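## Task

Get the yellow die showing 6 on its top face and the black die showing 5 on its top face, both resting flat and lying entirely within the mat; the remaining die has to end up entirely outside the mat.

## Robot and tools

Robot: two arms, left_arm and right_arm, each on a mounting plate joined to a shared metal frame behind them, each with a two-finger gripper. Calibrated bases in the scene frame: left_arm at (+0.069, +0.181, +0.127) m, quat_wxyz (+1.000, 0, 0, +0.015); right_arm at (+0.058, -0.521, +0.127) m, quat_wxyz (+1.000, 0, 0, -0.013). A camera stand sits behind the arms.

Frames: the scene frame has its origin at table height, halfway between the nominal bases, +z up, +x out over the table, left_arm toward +y (this has nothing to do with image left/right). Reported hand poses, velocities and wrist-camera poses are in each arm's own base frame. Fixed cameras and the table use the scene frame. Motion offsets are along the current Hand target's own axes. Gripper axes: fingers point along +z and close along x; end_effector_position is the point between the finger pads, tips 6.8 mm further. Housing starts 28 mm behind that point (65 mm along the closing direction, 30 mm wide); a block on a post juts about 14 cm toward the gripper's -y.

Row layout (used by execute_actions and move): 14 numbers in [-1, 1], always for both arms: left dx, dy, dz, rx, ry, rz, left shut, then right dx, dy, dz, rx, ry, rz, right shut. dx..rz are an offset from that arm's Hand target as it stood when the action or move began, along that target's axes; 1.0 equals 0.6 m of travel or 180 degrees of turn; rx, ry, rz form a single rotation vector. They are not absolute poses: resending an offset moves further. All zeros for the six pose numbers re-requests the current Hand target. shut above 0.01 closes with full force, 0.01 or less opens fully; no partial positions. Always resend the last shut value to leave a gripper unchanged, since 0 means open. Grippers start open and only hold items roughly 22 to 28 mm across; no grip feedback is given.

execute_actions(actions, cameras): actions is a list of actions, each a list of up to 15 rows, one row per 1/30 s step; a short action repeats its final row for the remaining steps. Every row in an action counts from the action's starting Hand target. An empty actions list returns state plus all images. cameras: list of names, ["all"], or [] for none; an unknown name invalidates the call.

move(target, speed, blend, stop_force, zero, blocking, cameras): drives grippers in straight lines toward target, one row or a list of up to 15 rows, each an offset from the same starting Hand targets. speed in m/s, 0.002 to 3.6, default 0.25 (turn rate up to twice that in rad/s), one value or one per target. blend in m rounds corners in a list; 0 stops at each point. stop_force in N, 3 to 120, ends an arm's path when its wrist sensor feels that much push against travel; use it slowly when approaching contact, not for turning grippers, and omit it when backing off something. zero (only with stop_force) rezeros sensors first, default true. blocking=false returns after about 0.5 s while motion continues; not allowed with stop_force. Paths do not avoid obstacles or the other arm, lag behind and overshoot more when fast, and runs cap at 10 s. Avoid paths passing near an arm's own base. The result adds a move: line with the ending (done, off_target, moving, held, fault) and any limits (paced = pose clipped, held = steps withheld).

wait(seconds 0 to 10): lets the scene run with last commands held. stop(): brakes a running move. zoom_image(camera, region [x0, y0, x1, y1] pixels, max 504 by 504): enlarges part of the newest image of cam_head_left, cam_head_right, cam_left_wrist or cam_right_wrist. zero_wrist_force(arm: left_arm or right_arm): subtracts the current wrist reading from later ones. finished_scene(scene: current scene number): ends the scene irreversibly; the goal must hold with the robot idle.

Results: end_effector_position (m), end_effector_quat_wxyz, velocities (m/s, rad/s) in base frame; Hand target is the last commanded pose after clipping (grippers often rest slightly short; send the gap as an offset). Joint positions, Joint torques (whole drive output, offset and noisy), Wrist force and Wrist torque along gripper axes plus a peak line, Tool commands, motor temperatures. Within noise means the arm is still. Orientation commands are clipped to 32 degrees from the measured one per step. Joint speed caps at 3.14 rad/s.

Avoid: knocking a die off the table or leaving it there (fails), drops, releasing moving parts, slams, pressing past firm contact (the arms are stiff). A joint contact torque at its limit (133 N m for the three big joints, 24.9 N m for wrists) or about 150 N external force freezes the arm for 10 s; release a grip first if it pins the arm. Motors overheating at 85 °C brake the arm for 30 to 60 s; stretched holds and unreachable pushes heat them. A clearance check holds commands bringing arms too close; any hit or press between the arms, including one gripper closing on the other's fingers, can fail the scene. Loose objects may occasionally get nudged.

Cameras (896x504 each): cam_head_left, cam_head_right (fixed, scene frame, on one bar, around 0.94 m high behind the arms looking forward-down), cam_left_wrist, cam_right_wrist (on the arms, base frame, can lag during motion). Calibration K, distortion and T_world_to_cam are given per camera; fixed ones may be off by up to about 2.3 degrees and 9 mm.

Each tool is called as name(argument=value, ...), one argument or row to a line, values as JSON.

## Session

execute_actions(
  actions=[],
)

Scene clock: 0.00 s.
left_arm: end_effector_position=(+0.6261, -0.1159, -0.0093) end_effector_quat_wxyz=(-0.133, +0.901, +0.371, -0.182) | right_arm: end_effector_position=(+0.1022, +0.5176, +0.0852) end_effector_quat_wxyz=(+0.064, -0.466, +0.882, -0.021)
Joint positions: left_arm=[-0.376 -0.747 1.415 4.496 -1.63 0.428] | right_arm=[4.824 -1.897 -2.072 -0.736 1.437 -0.86]
Joint velocities: within noise
Joint torques (N m): no reading
Motor temperatures (°C): left_arm=[27 28 29 37 36 34] | right_arm=[35 27 27 37 40 33]
Wrist force (N): no reading
Wrist torque (N m): no reading
Wrist force, peak (N): no reading
Hand target: left_arm +0.6261, -0.1159, -0.0093; -0.133, +0.901, +0.371, -0.182 | right_arm +0.1022, +0.5176, +0.0852; +0.064, -0.466, +0.882, -0.021
Tool commands: left_gripper/shut=+0.0 right_gripper/shut=+0.0

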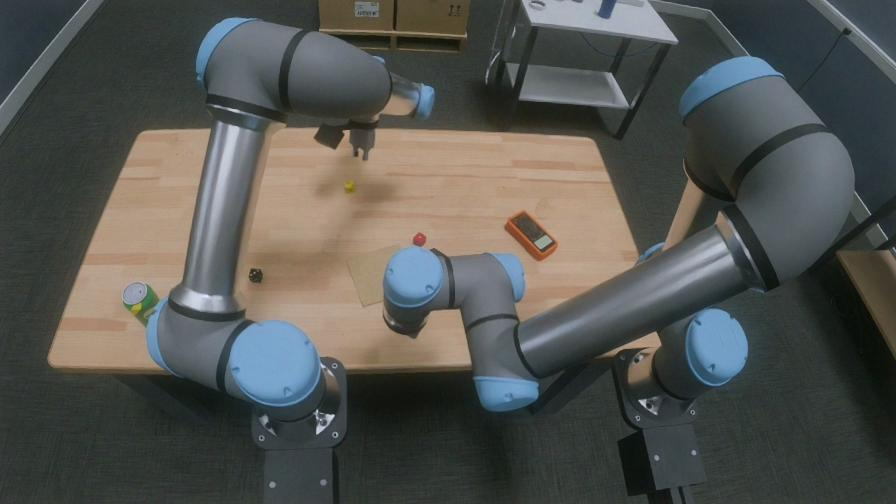

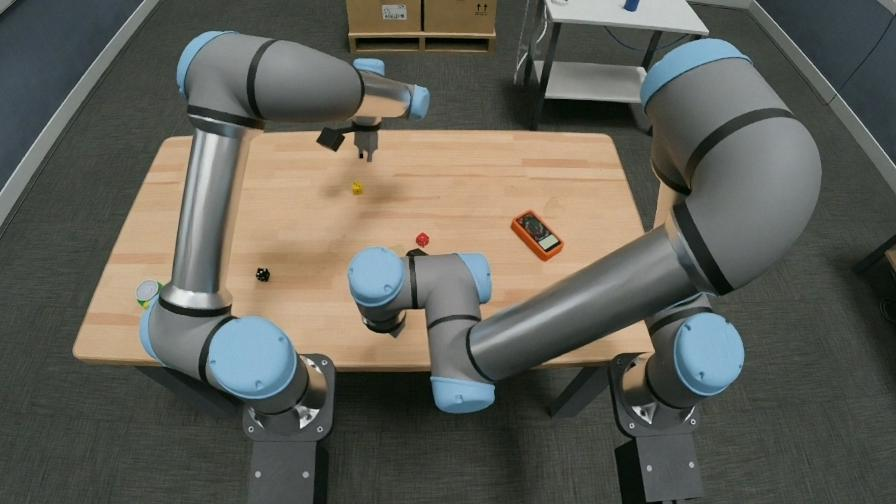

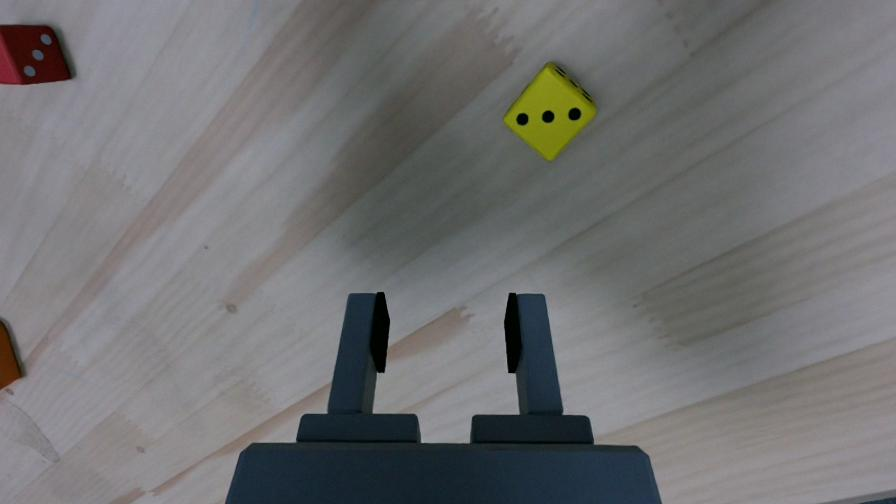

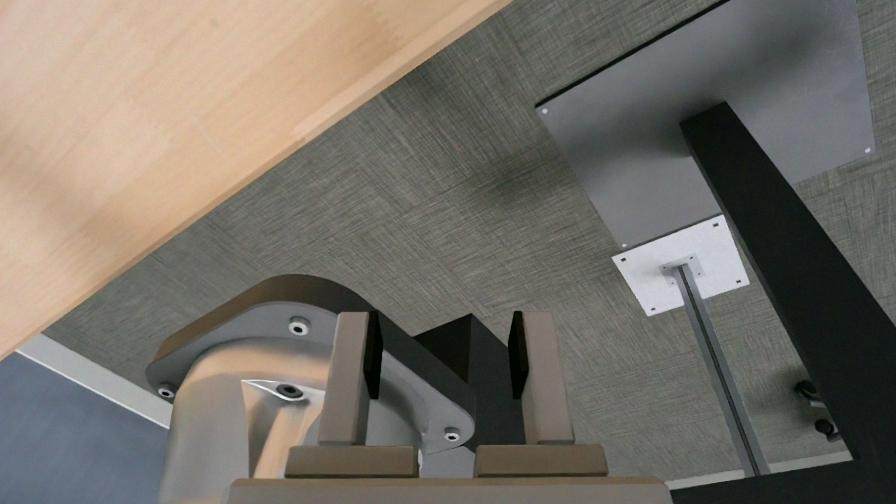

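zoom_image(
  camera="cam_head_right",
  region=[327, 168, 387, 208],
)

zoom_image(
  camera="cam_head_right",
  region=[240, 258, 285, 288],
)

zoom_image(
  camera="cam_head_left",
  region=[235, 220, 445, 320],
)

zoom_image(
  camera="cam_left_wrist",
  region=[480, 40, 620, 180],
)

Scaled by 8.400 from the camera's 896x504 image, which has a finer 1280x720 frame.

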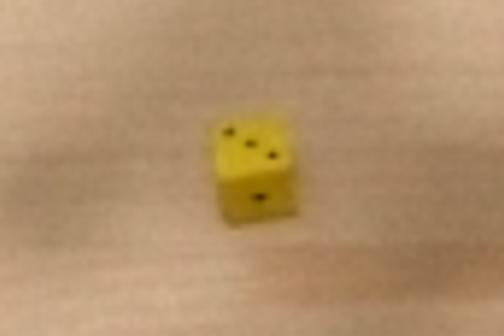

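Scaled by 11.200 from the camera's 896x504 image, which has a finer 1280x720 frame.

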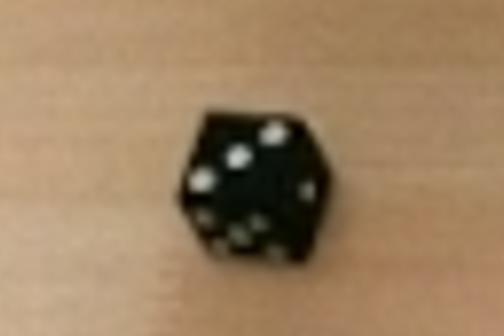

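Scaled by 2.400 from the camera's 896x504 image, which has a finer 1280x720 frame.

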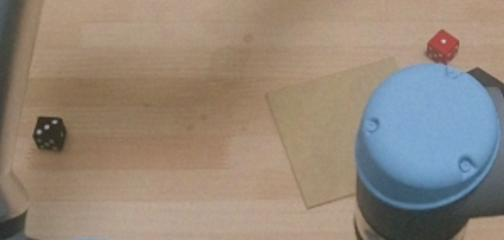

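Scaled by 3.600 from the camera's 896x504 image, which has a finer 1280x720 frame.

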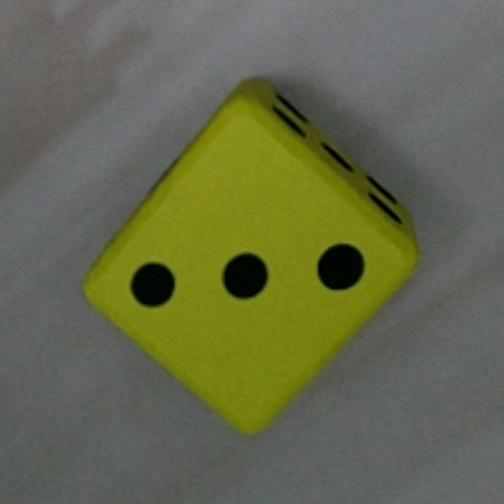

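move(
  target=[0.0505,-0.040,0.043,0.0167,0.178,0.695,0,0.286,-0.81,-0.284,0,0,0,0],
  speed=0.6,
  cameras=["all"],
)

Scene clock: 56.47 s.
left_arm: end_effector_position=(+0.6202, -0.0748, -0.0304) end_effector_quat_wxyz=(+0.000, +0.749, -0.662, -0.001) | right_arm: end_effector_position=(+0.3821, +0.0975, +0.2847) end_effector_quat_wxyz=(+0.064, -0.466, +0.882, -0.021)
Joint positions: left_arm=[-0.335 -0.848 1.793 3.769 -1.571 2.684] | right_arm=[3.767 -1.249 -2.153 -1.19 1.512 -1.92]
Joint torques (N m): left_arm=[-12.62 -36.27 -21.71 -0.84 1.58 1.56] | right_arm=[-3.17 22.32 9.58 4.88 -2.59 -0.34]
Wrist force (N): left_arm=[-0.6 -0.7 0.2] | right_arm=[-0.6 0.1 0.2]
Wrist torque (N m): left_arm=[-0.06 0.03 -0.03] | right_arm=[-0.01 0.08 -0.15]
Wrist force, peak (N): left_arm=[-0.7 -0.7 0.0] | right_arm=[-0.1 -1.4 -0.2]
Hand target: left_arm +0.6202, -0.0749, -0.0304; +0.000, +0.749, -0.663, -0.001 | right_arm +0.3821, +0.0974, +0.2848; +0.064, -0.466, +0.882, -0.021
Off the commanded pose: left_arm 0.000 m, 0 deg | right_arm 0.000 m, 0 deg.
move: done
camera_calibration:
cam_left_wrist: T_world_to_cam=[[0.109692, -0.993925, -0.00894897, -0.144627], [-0.641579, -0.0776771, 0.763114, 0.430592], [-0.759173, -0.0779661, -0.646202, 0.545709], [0, 0, 0, 1]] pos_world=[0.706411, -0.0677541, 0.0227535]
cam_right_wrist: T_world_to_cam=[[-0.548264, -0.832438, -0.0803308, 0.307731], [-0.630753, 0.348525, 0.693311, 0.0313049], [-0.549141, 0.430787, -0.716147, 0.469348], [0, 0, 0, 1]] pos_world=[0.446202, 0.0430677, 0.339139]

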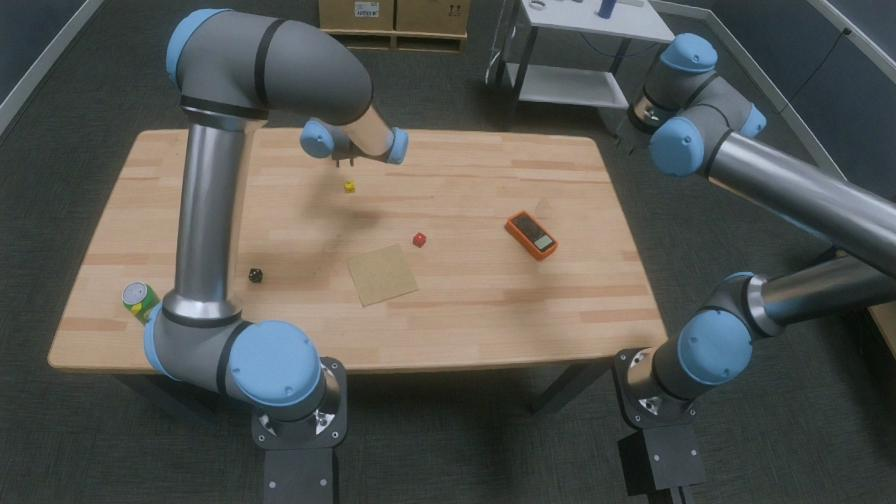

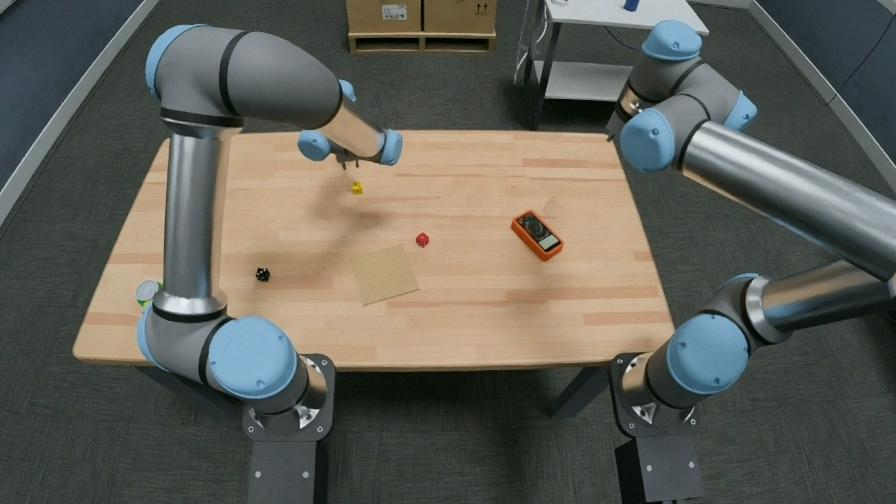

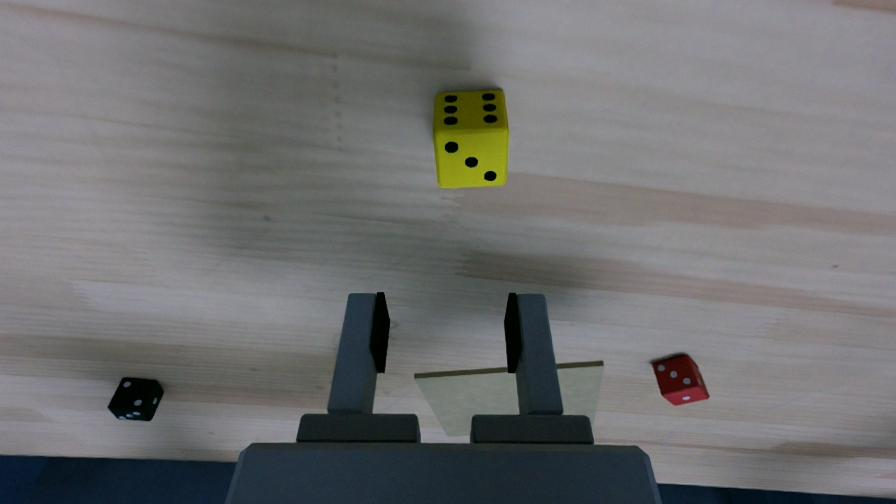

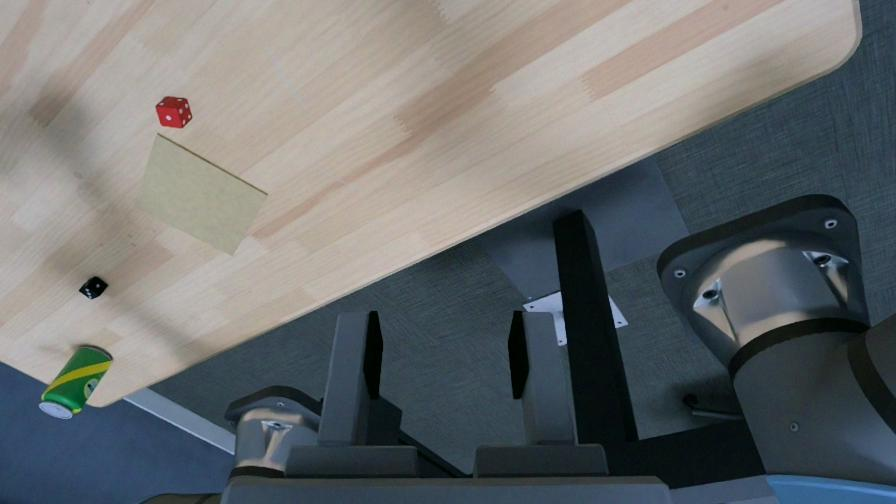

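move(
  target=[
    [0.0175,0.0153,0.085,0,0,0,0,0,0,0,0,0,0,0],
    [0.0175,0.0153,0.1385,0,0,0,0,0,0,0,0,0,0,0],
  ],
  speed=[0.2,0.05],
  stop_force=8,
  cameras=["cam_left_wrist","cam_head_right"],
)

zoom_image(
  camera="cam_head_right",
  region=[320, 160, 400, 220],
)

Scene clock: 68.37 s.
left_arm: end_effector_position=(+0.6122, -0.0865, -0.0942) end_effector_quat_wxyz=(+0.000, +0.749, -0.663, -0.001) | right_arm: end_effector_position=(+0.3821, +0.0974, +0.2848) end_effector_quat_wxyz=(+0.064, -0.466, +0.882, -0.021)
Joint positions: left_arm=[-0.358 -0.726 1.801 3.639 -1.571 2.662] | right_arm=[3.767 -1.249 -2.153 -1.19 1.512 -1.92]
Joint torques (N m): left_arm=[-12.67 -37.19 -3.25 -4.34 -1.8 -0.01] | right_arm=[-4.2 23.57 9.35 4.87 -2.42 -1.83]
Wrist force (N): left_arm=[-1.1 -1.3 -1.2] | right_arm=[-0.3 0.0 0.3]
Wrist torque (N m): left_arm=[-0.07 0.06 -0.15] | right_arm=[-0.02 0.05 -0.13]
Wrist force, peak (N): left_arm=[-12.3 15.3 -64.0] | right_arm=[-0.6 -0.1 0.5]
Hand target: left_arm +0.6122, -0.0865, -0.0942; +0.000, +0.749, -0.663, -0.001 (not the last commanded pose) | right_arm +0.3821, +0.0974, +0.2848; +0.064, -0.466, +0.882, -0.021
Off the commanded pose: left_arm 0.019 m, 0 deg | right_arm 0.000 m, 0 deg.
move: contact (left_arm); path passed 1 of 2 targets
camera_calibration:
cam_left_wrist: T_world_to_cam=[[0.109129, -0.993988, -0.00888879, -0.155556], [-0.641649, -0.0772698, 0.763097, 0.473317], [-0.759196, -0.0775723, -0.646223, 0.497541], [0, 0, 0, 1]] pos_world=[0.69841, -0.0794527, -0.0410464]
Images, in order (width x height): cam_head_right 896x504, cam_left_wrist 896x504.

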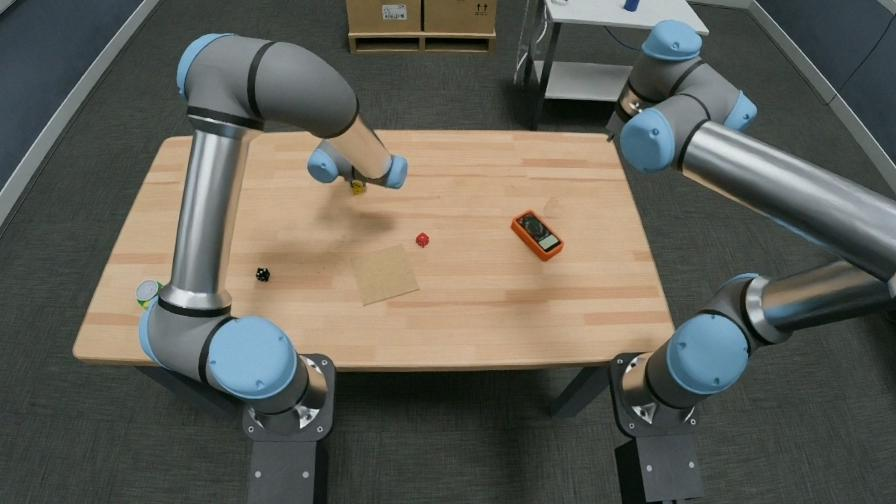

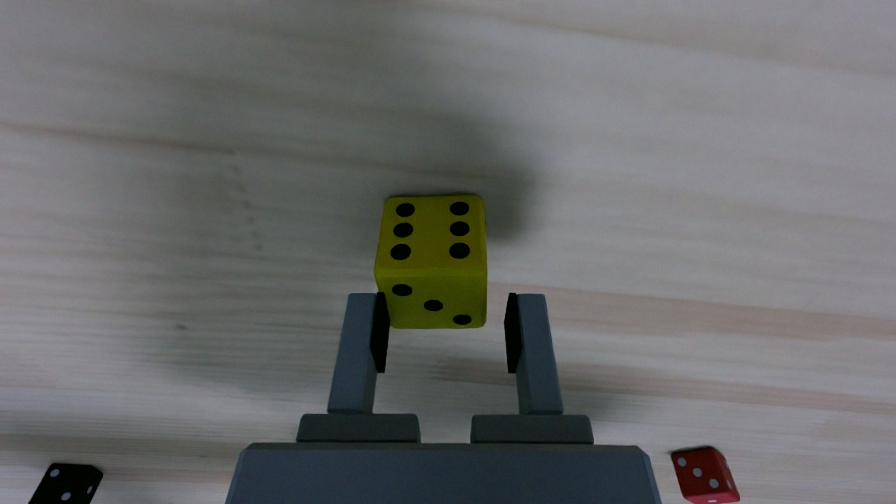

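Scaled by 6.300 from the camera's 896x504 image, which has a finer 1280x720 frame.

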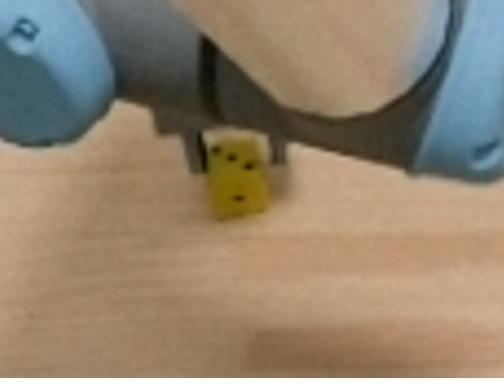

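move(
  target=[
    [0,0,-0.008,0,0,0,0,0,0,0,0,0,0,0],
    [-0.0047,0.005,-0.008,0,0,0,0,0,0,0,0,0,0,0],
    [-0.0047,0.005,0.033,0,0,0,0,0,0,0,0,0,0,0],
  ],
  speed=[0.1,0.1,0.04],
  stop_force=6,
  cameras=["cam_left_wrist"],
)

Scene clock: 80.93 s.
left_arm: end_effector_position=(+0.6089, -0.0841, -0.1140) end_effector_quat_wxyz=(+0.000, +0.749, -0.663, -0.001) | right_arm: end_effector_position=(+0.3821, +0.0974, +0.2848) end_effector_quat_wxyz=(+0.064, -0.466, +0.882, -0.021)
Joint positions: left_arm=[-0.356 -0.688 1.804 3.598 -1.571 2.664] | right_arm=[3.767 -1.249 -2.153 -1.19 1.512 -1.92]
Joint torques (N m): left_arm=[12.85 -58.56 -3.94 -0.9 -1.43 -1.55] | right_arm=[-1.05 22.41 9.88 4.81 -2.35 -0.91]
Wrist force (N): left_arm=[-1.2 -1.0 -0.3] | right_arm=[-0.3 0.0 0.1]
Wrist torque (N m): left_arm=[-0.08 0.10 -0.22] | right_arm=[-0.02 0.05 -0.13]
Wrist force, peak (N): left_arm=[-1.4 -1.5 -1.6] | right_arm=[-0.6 -0.3 0.3]
Hand target: left_arm +0.6089, -0.0841, -0.1140; +0.000, +0.749, -0.663, -0.001 | right_arm +0.3821, +0.0974, +0.2848; +0.064, -0.466, +0.882, -0.021
Off the commanded pose: left_arm 0.000 m, 0 deg | right_arm 0.000 m, 0 deg.
move: done
camera_calibration:
cam_left_wrist: T_world_to_cam=[[0.109129, -0.993988, -0.00888879, -0.152976], [-0.641649, -0.0772698, 0.763097, 0.48643], [-0.759196, -0.0775723, -0.646223, 0.482351], [0, 0, 0, 1]] pos_world=[0.69501, -0.0770527, -0.0608464]
Images, in order (width x height): cam_left_wrist 896x504.

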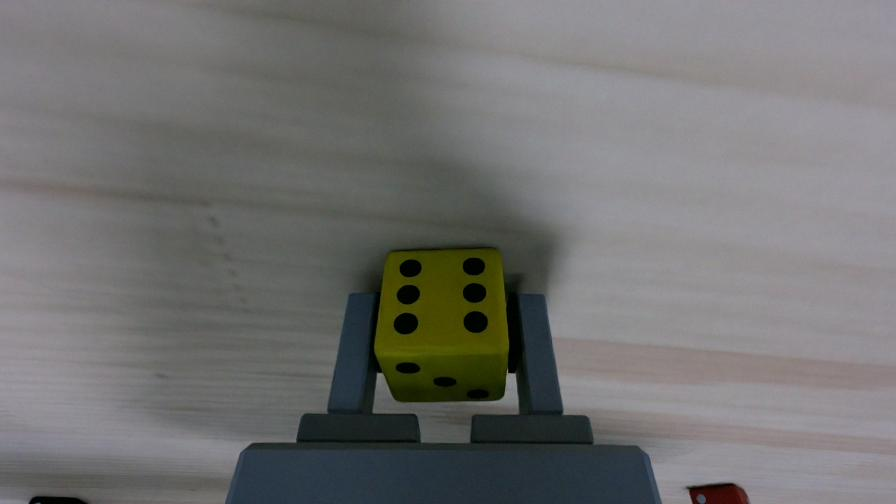

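move(
  target=[
    [0,0,0,-0.078,0,0,0,0,0,0,0,0,0,0],
    [0,0,0,-0.078,0,0,1,0,0,0,0,0,0,0],
    [0,0,-0.13,0,0,0,1,0,0,0,0,0,0,0],
    [0.125,0.482,-0.09,0.3191,-0.1162,-0.2012,1,0,0,0,0,0,0,0],
  ],
  speed=[0.3,0.3,0.3,0.45],
  blend=[0,0,0.03,0],
  cameras=["cam_left_wrist","cam_head_left","cam_head_right"],
)

zoom_image(
  camera="cam_head_left",
  region=[310, 200, 450, 320],
)

Scene clock: 125.13 s.
left_arm: end_effector_position=(+0.3311, -0.1937, -0.0597) end_effector_quat_wxyz=(-0.465, +0.806, -0.318, +0.182) end_effector_velocity=(+0.000, +0.001, +0.000) end_effector_angular_velocity=(+0.003, -0.002, +0.001) | right_arm: end_effector_position=(+0.3821, +0.0974, +0.2848) end_effector_quat_wxyz=(+0.064, -0.466, +0.882, -0.021)
Joint positions: left_arm=[-1.325 -0.906 2.413 3.961 -0.758 0.659] | right_arm=[3.767 -1.249 -2.153 -1.19 1.512 -1.92]
Joint velocities: left_arm=[0 0 0 0.005 0.001 -0.004] | right_arm=[within noise]
Joint torques (N m): left_arm=[-9.03 -41.27 -1.1 1.13 1.68 -1.47] | right_arm=[2.27 23.06 10.6 4.66 -2.23 0.06]
Wrist force (N): left_arm=[-1.2 0.2 -0.8] | right_arm=[-0.5 -0.1 0.0]
Wrist torque (N m): left_arm=[-0.03 0.14 -0.01] | right_arm=[-0.03 0.07 -0.13]
Wrist force, peak (N): left_arm=[-1.6 -2.5 -1.3] | right_arm=[-0.7 0.2 0.6]
Hand target: left_arm +0.3311, -0.1938, -0.0597; -0.465, +0.806, -0.318, +0.182 | right_arm +0.3821, +0.0974, +0.2848; +0.064, -0.466, +0.882, -0.021
Off the commanded pose: left_arm 0.000 m, 0 deg | right_arm 0.000 m, 0 deg.
move: done
camera_calibration:
cam_left_wrist: T_world_to_cam=[[0.731756, -0.681358, -0.016868, -0.377211], [-0.672674, -0.718001, -0.178839, 0.0882137], [0.109742, 0.142213, -0.983734, 0.0327929], [0, 0, 0, 1]] pos_world=[0.331766, -0.198342, 0.0416728]
Images, in order (width x height): cam_head_left 896x504, cam_head_right 896x504, cam_left_wrist 896x504.

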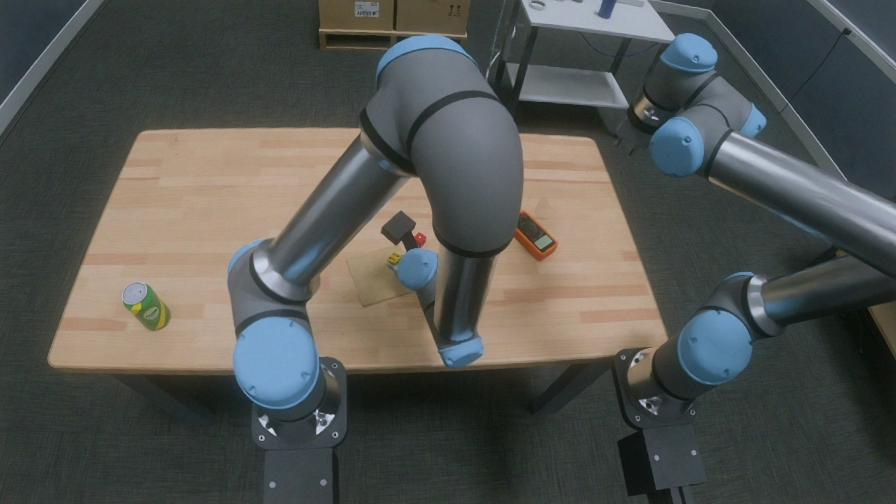

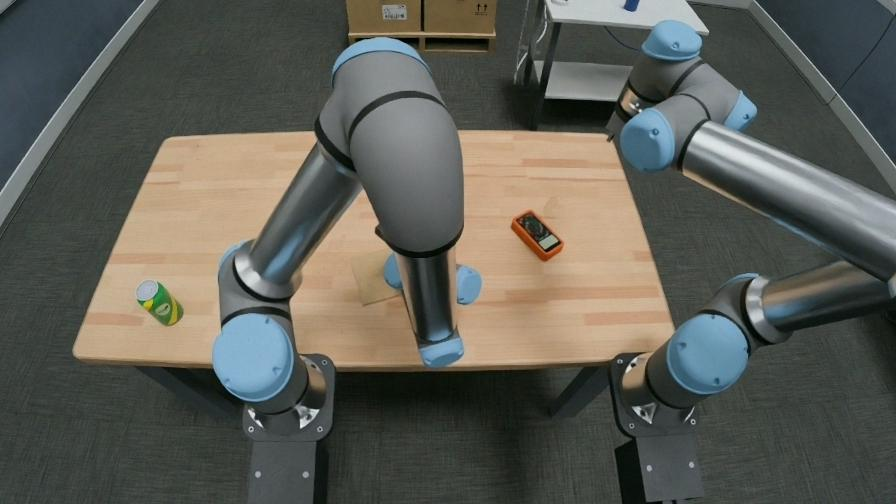

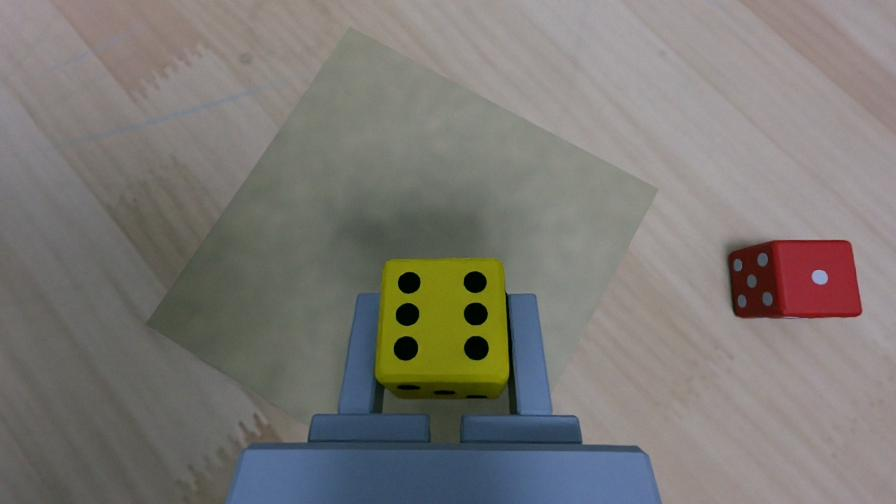

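Scaled by 3.600 from the camera's 896x504 image, which has a finer 1280x720 frame.

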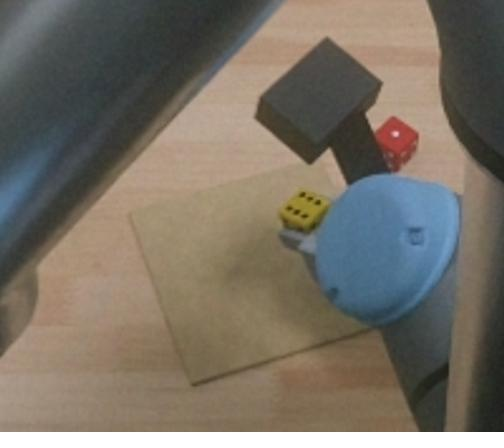

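move(
  target=[
    [0,0.055,0.0318,0,0,0,1,0,0,0,0,0,0,0],
    [0,0.0865,0.0501,0,0,0,1,0,0,0,0,0,0,0],
  ],
  speed=[0.2,0.03],
  stop_force=5,
  cameras=["cam_head_left"],
)

zoom_image(
  camera="cam_head_left",
  region=[340, 220, 440, 310],
)

Scene clock: 135.90 s.
left_arm: end_effector_position=(+0.3310, -0.1937, -0.1121) end_effector_quat_wxyz=(-0.465, +0.806, -0.318, +0.182) | right_arm: end_effector_position=(+0.3821, +0.0974, +0.2848) end_effector_quat_wxyz=(+0.064, -0.466, +0.882, -0.021)
Joint positions: left_arm=[-1.325 -0.725 2.375 3.818 -0.758 0.659] | right_arm=[3.767 -1.249 -2.153 -1.19 1.512 -1.92]
Joint torques (N m): left_arm=[5.57 -22.92 7.93 -2.23 1.43 -0.04] | right_arm=[2.51 22.16 9.98 4.5 -2.38 0.92]
Wrist force (N): left_arm=[-0.1 -4.7 -3.2] | right_arm=[-0.5 0.0 0.4]
Wrist torque (N m): left_arm=[-0.10 0.12 -0.13] | right_arm=[-0.02 0.07 -0.13]
Wrist force, peak (N): left_arm=[-9.4 -54.8 -43.5] | right_arm=[-0.6 0.0 0.4]
Hand target: left_arm +0.3310, -0.1937, -0.1121; -0.465, +0.806, -0.318, +0.182 (not the last commanded pose) | right_arm +0.3821, +0.0974, +0.2848; +0.064, -0.466, +0.882, -0.021
Off the commanded pose: left_arm 0.008 m, 0 deg | right_arm 0.000 m, 0 deg.
move: contact (left_arm); path passed 1 of 2 targets
Images, in order (width x height): cam_head_left 896x504.

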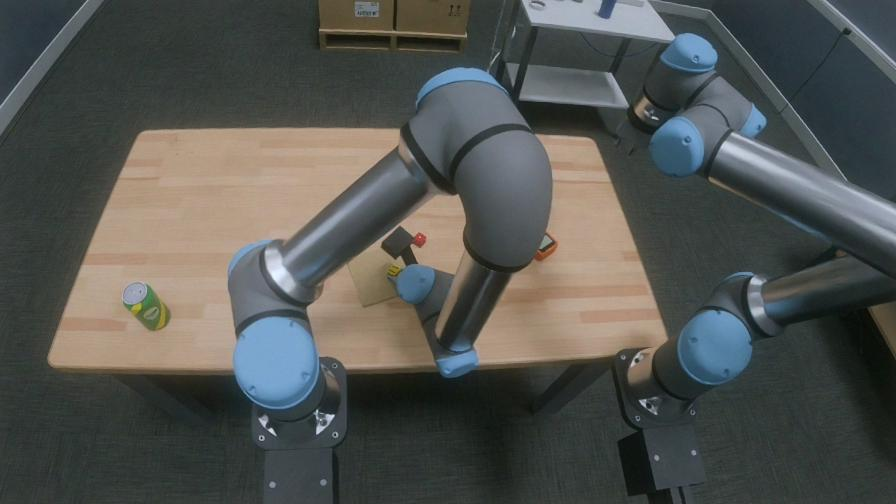

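Scaled by 5.040 from the camera's 896x504 image, which has a finer 1280x720 frame.

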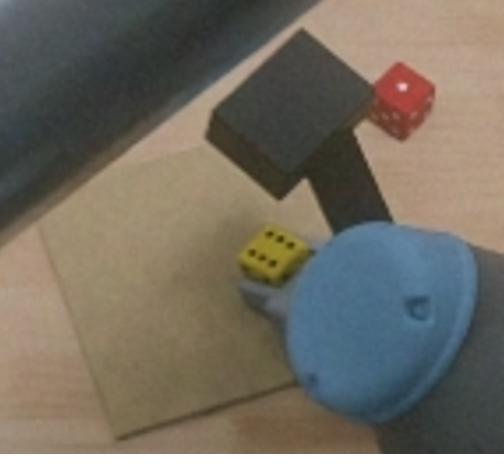

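move(
  target=[
    [0,0,0,0,0,0,0,0,0,0,0,0,0,0],
    [0,0,-0.1,0,0,0,0,0,0,0,0,0,0,0],
    [0,-0.1,-0.15,0,0,0,0,0,0,0,0,0,0,0],
  ],
  speed=[0.1,0.15,0.35],
  blend=[0,0.02,0],
  cameras=["cam_left_wrist","cam_head_left"],
)

Scene clock: 142.30 s.
left_arm: end_effector_position=(+0.2985, -0.2289, -0.0152) end_effector_quat_wxyz=(-0.465, +0.806, -0.318, +0.182) | right_arm: end_effector_position=(+0.3821, +0.0974, +0.2848) end_effector_quat_wxyz=(+0.064, -0.466, +0.882, -0.021)
Joint positions: left_arm=[-1.431 -1.065 2.376 4.229 -0.833 0.555] | right_arm=[3.767 -1.249 -2.153 -1.19 1.512 -1.92]
Joint torques (N m): left_arm=[-13.59 -39.23 -3.61 0.74 0.34 1.39] | right_arm=[2.58 22.61 10.43 4.57 -2.29 1.55]
Wrist force (N): left_arm=[-1.0 0.4 -0.4] | right_arm=[-0.5 -0.1 0.3]
Wrist torque (N m): left_arm=[0.01 0.13 0.06] | right_arm=[-0.02 0.08 -0.13]
Wrist force, peak (N): left_arm=[0.0 -5.1 -3.1] | right_arm=[-0.7 -0.1 0.4]
Hand target: left_arm +0.2985, -0.2289, -0.0151; -0.465, +0.806, -0.318, +0.182 | right_arm +0.3821, +0.0974, +0.2848; +0.064, -0.466, +0.882, -0.021
Off the commanded pose: left_arm 0.000 m, 0 deg | right_arm 0.000 m, 0 deg.
move: done
camera_calibration:
cam_left_wrist: T_world_to_cam=[[0.731733, -0.681388, -0.0166619, -0.376538], [-0.672682, -0.718013, -0.178764, 0.0490344], [0.109844, 0.142016, -0.983751, 0.085064], [0, 0, 0, 1]] pos_world=[0.299166, -0.233442, 0.0861735]
Images, in order (width x height): cam_head_left 896x504, cam_left_wrist 896x504.

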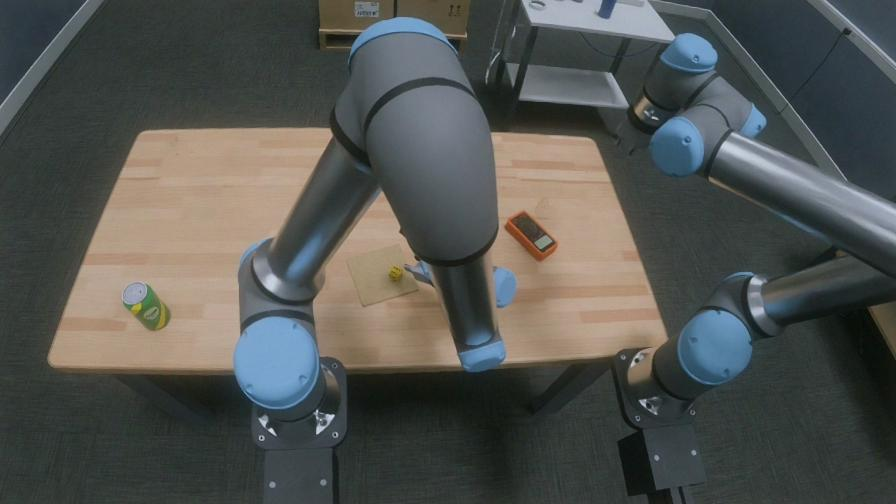

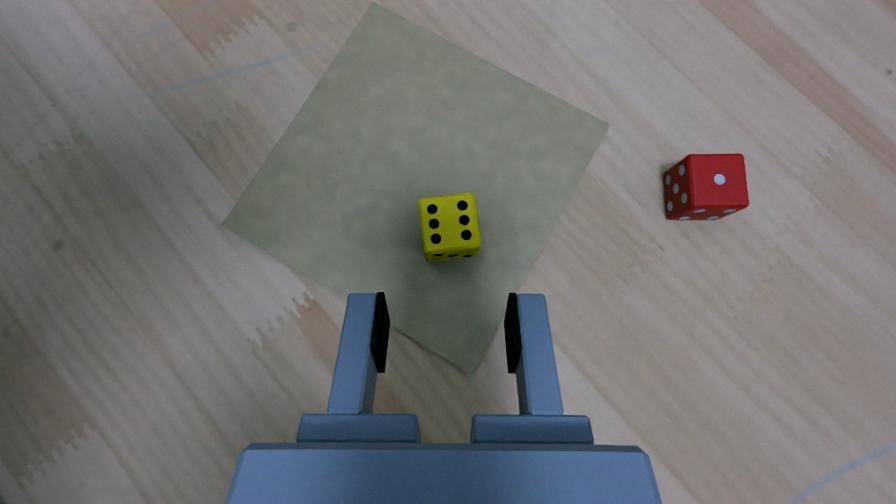

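move(
  target=[
    [-0.177,-0.241,0.168,-0.298,-0.1819,-0.3169,0,0,0,0,0,0,0,0],
    [-0.391,-0.224,0.439,-0.1865,-0.3564,-0.6193,0,0,0,0,0,0,0,0],
  ],
  speed=0.6,
  blend=[0.05,0],
  cameras=["cam_left_wrist","cam_head_right"],
)

Scene clock: 165.60 s.
left_arm: end_effector_position=(+0.3283, +0.1471, -0.0302) end_effector_quat_wxyz=(+0.000, +0.755, +0.656, +0.000) | right_arm: end_effector_position=(+0.3821, +0.0974, +0.2848) end_effector_quat_wxyz=(+0.064, -0.466, +0.882, -0.021)
Joint positions: left_arm=[0.042 -1.152 2.566 3.298 -1.571 0.181] | right_arm=[3.767 -1.249 -2.153 -1.19 1.512 -1.92]
Joint torques (N m): left_arm=[-6.11 -28.91 1.71 -0.8 -1.39 0.55] | right_arm=[2.72 22.35 10.41 4.5 -2.05 1.73]
Wrist force (N): left_arm=[-1.3 -0.5 0.1] | right_arm=[-0.5 -0.1 0.2]
Wrist torque (N m): left_arm=[-0.05 0.09 -0.23] | right_arm=[-0.02 0.08 -0.14]
Wrist force, peak (N): left_arm=[-0.7 1.5 -0.9] | right_arm=[-0.6 -0.3 0.5]
Hand target: left_arm +0.3283, +0.1471, -0.0302; +0.000, +0.755, +0.656, +0.000 | right_arm +0.3821, +0.0974, +0.2848; +0.064, -0.466, +0.882, -0.021
Off the commanded pose: left_arm 0.000 m, 0 deg | right_arm 0.000 m, 0 deg.
move: done
camera_calibration:
cam_left_wrist: T_world_to_cam=[[0.151627, 0.988406, -0.0079168, -0.197368], [0.639675, -0.0920172, 0.763118, -0.158131], [0.753542, -0.120773, -0.646211, -0.148798], [0, 0, 0, 1]] pos_world=[0.243205, 0.162558, 0.0229556]
Images, in order (width x height): cam_head_right 896x504, cam_left_wrist 896x504.

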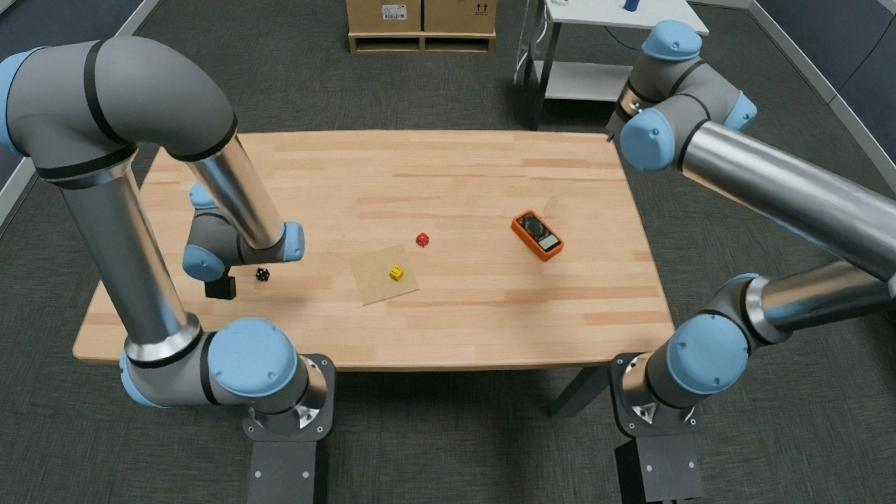

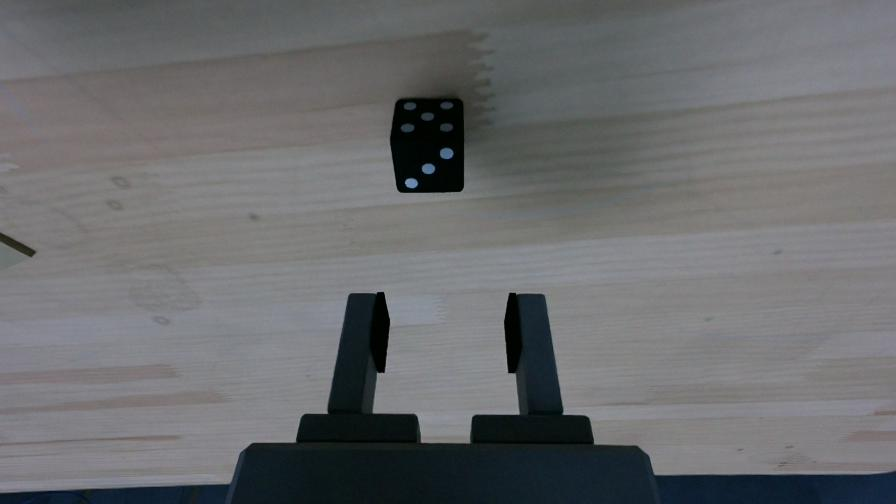

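move(
  target=[
    [-0.0125,0.0255,0.075,0,0,0,0,0,0,0,0,0,0,0],
    [-0.0125,0.0255,0.1395,0,0,0,0,0,0,0,0,0,0,0],
  ],
  speed=[0.2,0.05],
  stop_force=6,
  cameras=["cam_left_wrist"],
)

Scene clock: 177.00 s.
left_arm: end_effector_position=(+0.3425, +0.1376, -0.1139) end_effector_quat_wxyz=(+0.000, +0.755, +0.656, +0.000) | right_arm: end_effector_position=(+0.3821, +0.0974, +0.2848) end_effector_quat_wxyz=(+0.064, -0.466, +0.882, -0.021)
Joint positions: left_arm=[0.012 -0.805 2.504 3.011 -1.571 0.152] | right_arm=[3.767 -1.249 -2.153 -1.19 1.512 -1.92]
Joint torques (N m): left_arm=[12.15 -41.91 8.26 -1.92 1.42 1.31] | right_arm=[2.23 23.29 10.77 4.52 -2.05 1.61]
Wrist force (N): left_arm=[-1.7 -0.3 0.1] | right_arm=[-0.5 0.1 0.4]
Wrist torque (N m): left_arm=[-0.03 0.12 -0.23] | right_arm=[0.00 0.07 -0.13]
Wrist force, peak (N): left_arm=[-1.7 -0.2 1.3] | right_arm=[-0.6 -0.2 0.4]
Hand target: left_arm +0.3425, +0.1376, -0.1139; +0.000, +0.755, +0.656, +0.000 | right_arm +0.3821, +0.0974, +0.2848; +0.064, -0.466, +0.882, -0.021
Off the commanded pose: left_arm 0.000 m, 0 deg | right_arm 0.000 m, 0 deg.
move: done
camera_calibration:
cam_left_wrist: T_world_to_cam=[[0.151553, 0.988418, -0.00787441, -0.190675], [0.63979, -0.0920195, 0.763021, -0.10426], [0.753459, -0.120676, -0.646325, -0.214747], [0, 0, 0, 1]] pos_world=[0.257405, 0.152958, -0.0607447]
Images, in order (width x height): cam_left_wrist 896x504.

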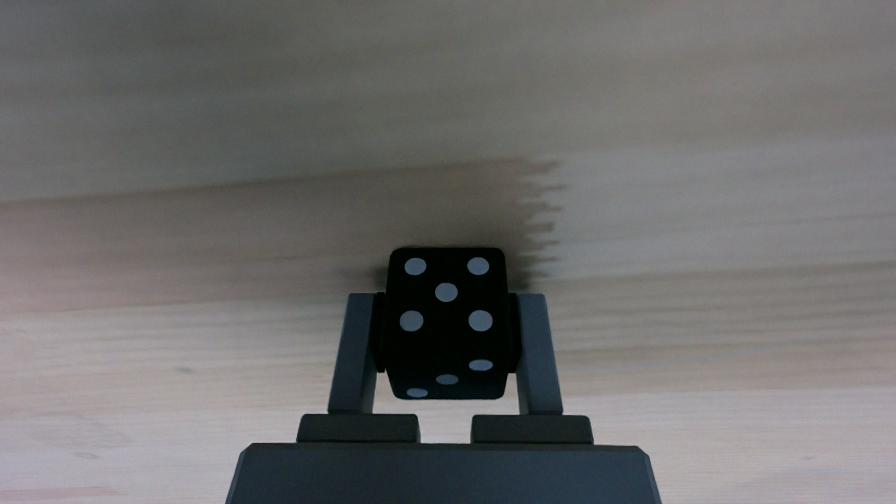

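move(
  target=[
    [0,0,0,-0.078,0,0,0,0,0,0,0,0,0,0],
    [0,0,0,-0.078,0,0,1,0,0,0,0,0,0,0],
    [0,0,-0.13,-0.078,0,0,1,0,0,0,0,0,0,0],
    [-0.223,0.061,-0.19,0,0,0.428,1,0,0,0,0,0,0,0],
    [-0.441,0.031,-0.09,0.107,0.429,0.7437,1,0,0,0,0,0,0,0],
  ],
  speed=[0.3,0.3,0.3,0.6,0.6],
  blend=[0,0,0.03,0.03,0],
  cameras=["cam_left_wrist","cam_head_left"],
)

Scene clock: 197.83 s.
left_arm: end_effector_position=(+0.3241, -0.1271, -0.0599) end_effector_quat_wxyz=(-0.410, +0.710, -0.496, +0.287) | right_arm: end_effector_position=(+0.3821, +0.0974, +0.2848) end_effector_quat_wxyz=(+0.064, -0.466, +0.882, -0.021)
Joint positions: left_arm=[-1.403 -0.478 2.783 2.712 -0.552 1.216] | right_arm=[3.767 -1.249 -2.153 -1.19 1.512 -1.92]
Joint torques (N m): left_arm=[5.82 -30.03 17.19 -0.48 0.57 -1.58] | right_arm=[2.7 22.7 11.22 4.5 -2.24 1.76]
Wrist force (N): left_arm=[-1.3 0.5 -0.5] | right_arm=[-0.6 -0.2 0.1]
Wrist torque (N m): left_arm=[0.00 0.15 -0.06] | right_arm=[-0.03 0.08 -0.13]
Wrist force, peak (N): left_arm=[-1.5 -1.2 2.1] | right_arm=[-0.6 0.1 0.4]
Hand target: left_arm +0.3241, -0.1270, -0.0599; -0.410, +0.710, -0.496, +0.287 | right_arm +0.3821, +0.0974, +0.2848; +0.064, -0.466, +0.882, -0.021
Off the commanded pose: left_arm 0.000 m, 0 deg | right_arm 0.000 m, 0 deg.
move: done
camera_calibration:
cam_left_wrist: T_world_to_cam=[[0.343873, -0.93891, -0.0141003, -0.233481], [-0.92461, -0.335939, -0.179556, 0.261439], [0.16385, 0.0747817, -0.983647, -0.00221154], [0, 0, 0, 1]] pos_world=[0.32238, -0.131224, 0.0414755]
Images, in order (width x height): cam_head_left 896x504, cam_left_wrist 896x504.

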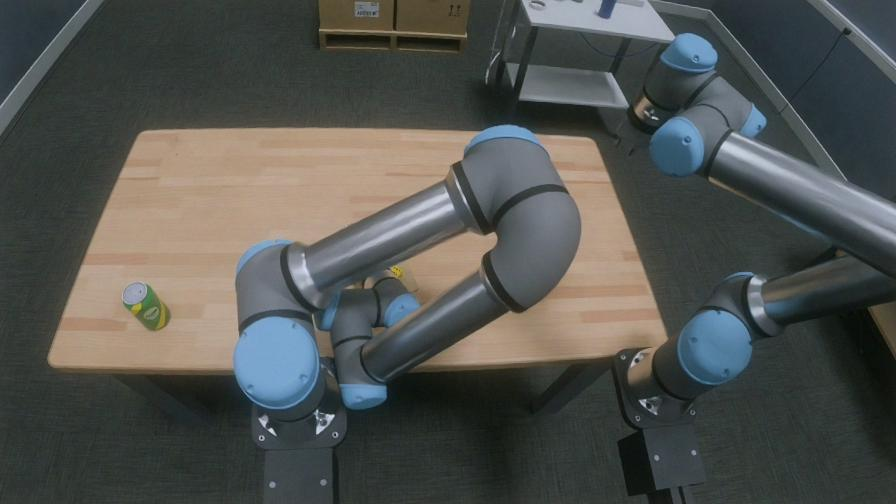

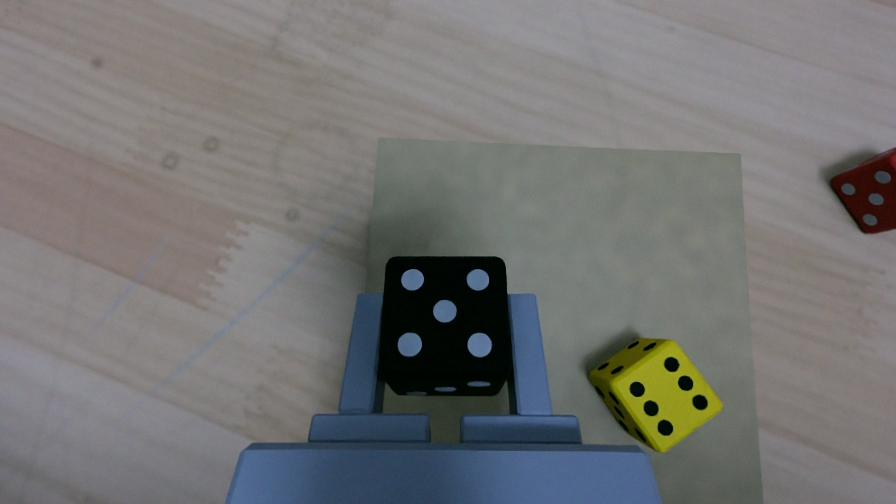

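move(
  target=[
    [0,0.055,0.0318,0,0,0,1,0,0,0,0,0,0,0],
    [0,0.0865,0.0501,0,0,0,1,0,0,0,0,0,0,0],
  ],
  speed=[0.2,0.03],
  stop_force=5,
)

move(
  target=[
    [0,0,0,0,0,0,0,0,0,0,0,0,0,0],
    [0,0,-0.1,0,0,0,0,0,0,0,0,0,0,0],
    [0,-0.1,-0.13,0,0,0,0,0,0,0,0,0,0,0],
  ],
  speed=[0.1,0.15,0.35],
  blend=[0,0.02,0],
  cameras=["cam_left_wrist","cam_head_left"],
)

Scene clock: 205.17 s.
left_arm: end_effector_position=(+0.3237, -0.1263, -0.0851) end_effector_quat_wxyz=(-0.411, +0.710, -0.495, +0.286) | right_arm: end_effector_position=(+0.3821, +0.0974, +0.2848) end_effector_quat_wxyz=(+0.064, -0.466, +0.882, -0.021)
Joint positions: left_arm=[-1.404 -0.367 2.74 2.653 -0.553 1.208] | right_arm=[3.767 -1.249 -2.153 -1.19 1.512 -1.92]
Joint torques (N m): left_arm=[13.08 -19.13 19.79 -0.41 2.81 1.66] | right_arm=[2.8 23.07 11.5 4.15 -2.03 1.73]
Wrist force (N): left_arm=[-1.4 0.6 -0.5] | right_arm=[-0.3 -0.2 0.1]
Wrist torque (N m): left_arm=[0.00 0.17 0.06] | right_arm=[-0.03 0.06 -0.13]
Wrist force, peak (N): left_arm=[-3.1 7.7 3.5] | right_arm=[-0.6 -0.3 0.3]
Hand target: left_arm +0.3237, -0.1263, -0.0851; -0.411, +0.710, -0.495, +0.286 (not the last commanded pose) | right_arm +0.3821, +0.0974, +0.2848; +0.064, -0.466, +0.882, -0.021
Off the commanded pose: left_arm 0.035 m, 0 deg | right_arm 0.000 m, 0 deg.
move: held (left_arm; a check stopped the path); path passed 1 of 2 targets; limits=held
pose unreachable (left arm): on one or more control steps of this call, first in action 0 (counted from 0), this arm could not follow its commanded pose, so it was not sent that pose on those steps. It may still have moved: this result reports where it is.
cause: moving toward the commanded pose would bring two parts of the arm too close to each other (its base or mounting and another part of the arm, with joints 1 (shoulder pan) to 3 (elbow) between them, 4 mm apart when it was first held).

Scene clock: 206.27 s.
left_arm: end_effector_position=(+0.3001, -0.1342, -0.0695) end_effector_quat_wxyz=(-0.406, +0.709, -0.499, +0.289) | right_arm: end_effector_position=(+0.3821, +0.0974, +0.2848) end_effector_quat_wxyz=(+0.064, -0.466, +0.882, -0.021)
Joint positions: left_arm=[-1.525 -0.471 2.807 2.838 -0.597 1.025] | right_arm=[3.767 -1.249 -2.153 -1.19 1.512 -1.92]
Joint torques (N m): left_arm=[12.11 -17.15 2.94 -3.97 2.77 0.59] | right_arm=[2.73 22.87 11.72 4.34 -2.08 1.73]
Wrist force (N): left_arm=[-1.0 0.2 -0.8] | right_arm=[-0.2 0.0 0.4]
Wrist torque (N m): left_arm=[-0.02 0.12 -0.15] | right_arm=[-0.02 0.04 -0.14]
Wrist force, peak (N): left_arm=[-3.5 1.2 -3.2] | right_arm=[-0.5 -0.3 0.3]
Hand target: left_arm +0.3000, -0.1343, -0.0696; -0.406, +0.709, -0.499, +0.289 (not the last commanded pose) | right_arm +0.3821, +0.0974, +0.2848; +0.064, -0.466, +0.882, -0.021
Off the commanded pose: left_arm 0.076 m, 1 deg | right_arm 0.000 m, 0 deg.
move: held (left_arm; a check stopped the path); path passed 1 of 3 targets; limits=held
pose unreachable (left arm): on one or more control steps of this call, first in action 0 (counted from 0), this arm could not follow its commanded pose, so it was not sent that pose on those steps. It may still have moved: this result reports where it is.
cause: moving toward the commanded pose would bring two parts of the arm too close to each other (joints 3 (elbow) and 4 (wrist 1) lie between them).
camera_calibration:
cam_left_wrist: T_world_to_cam=[[0.335986, -0.941796, -0.0115517, -0.229848], [-0.927899, -0.328874, -0.175629, 0.237369], [0.161608, 0.0697277, -0.984389, -0.00725077], [0, 0, 0, 1]] pos_world=[0.298652, -0.1379, 0.0318963]
Images, in order (width x height): cam_head_left 896x504, cam_left_wrist 896x504.

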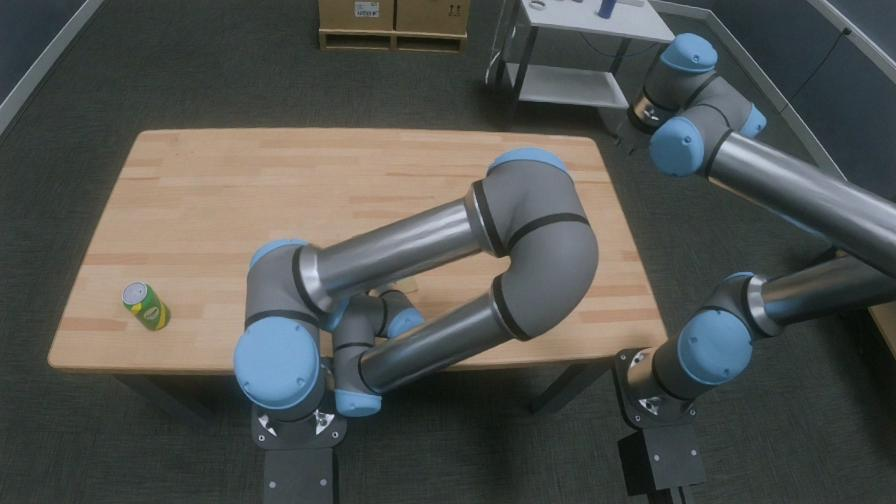

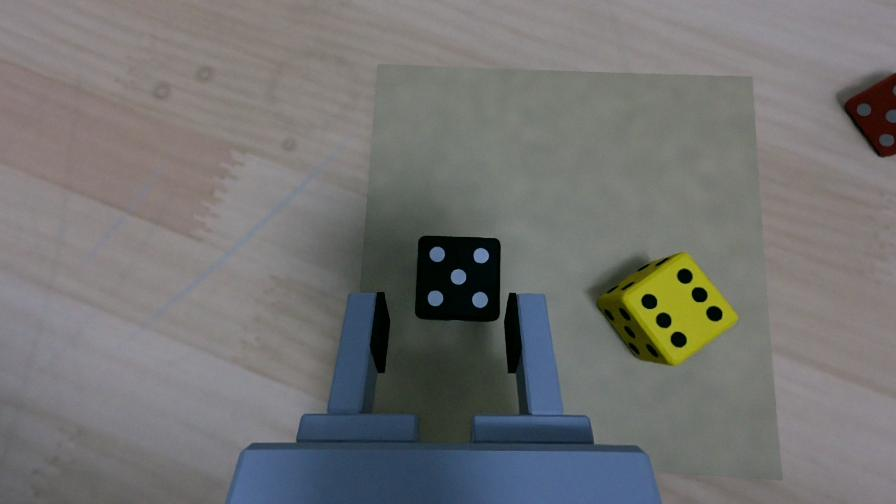

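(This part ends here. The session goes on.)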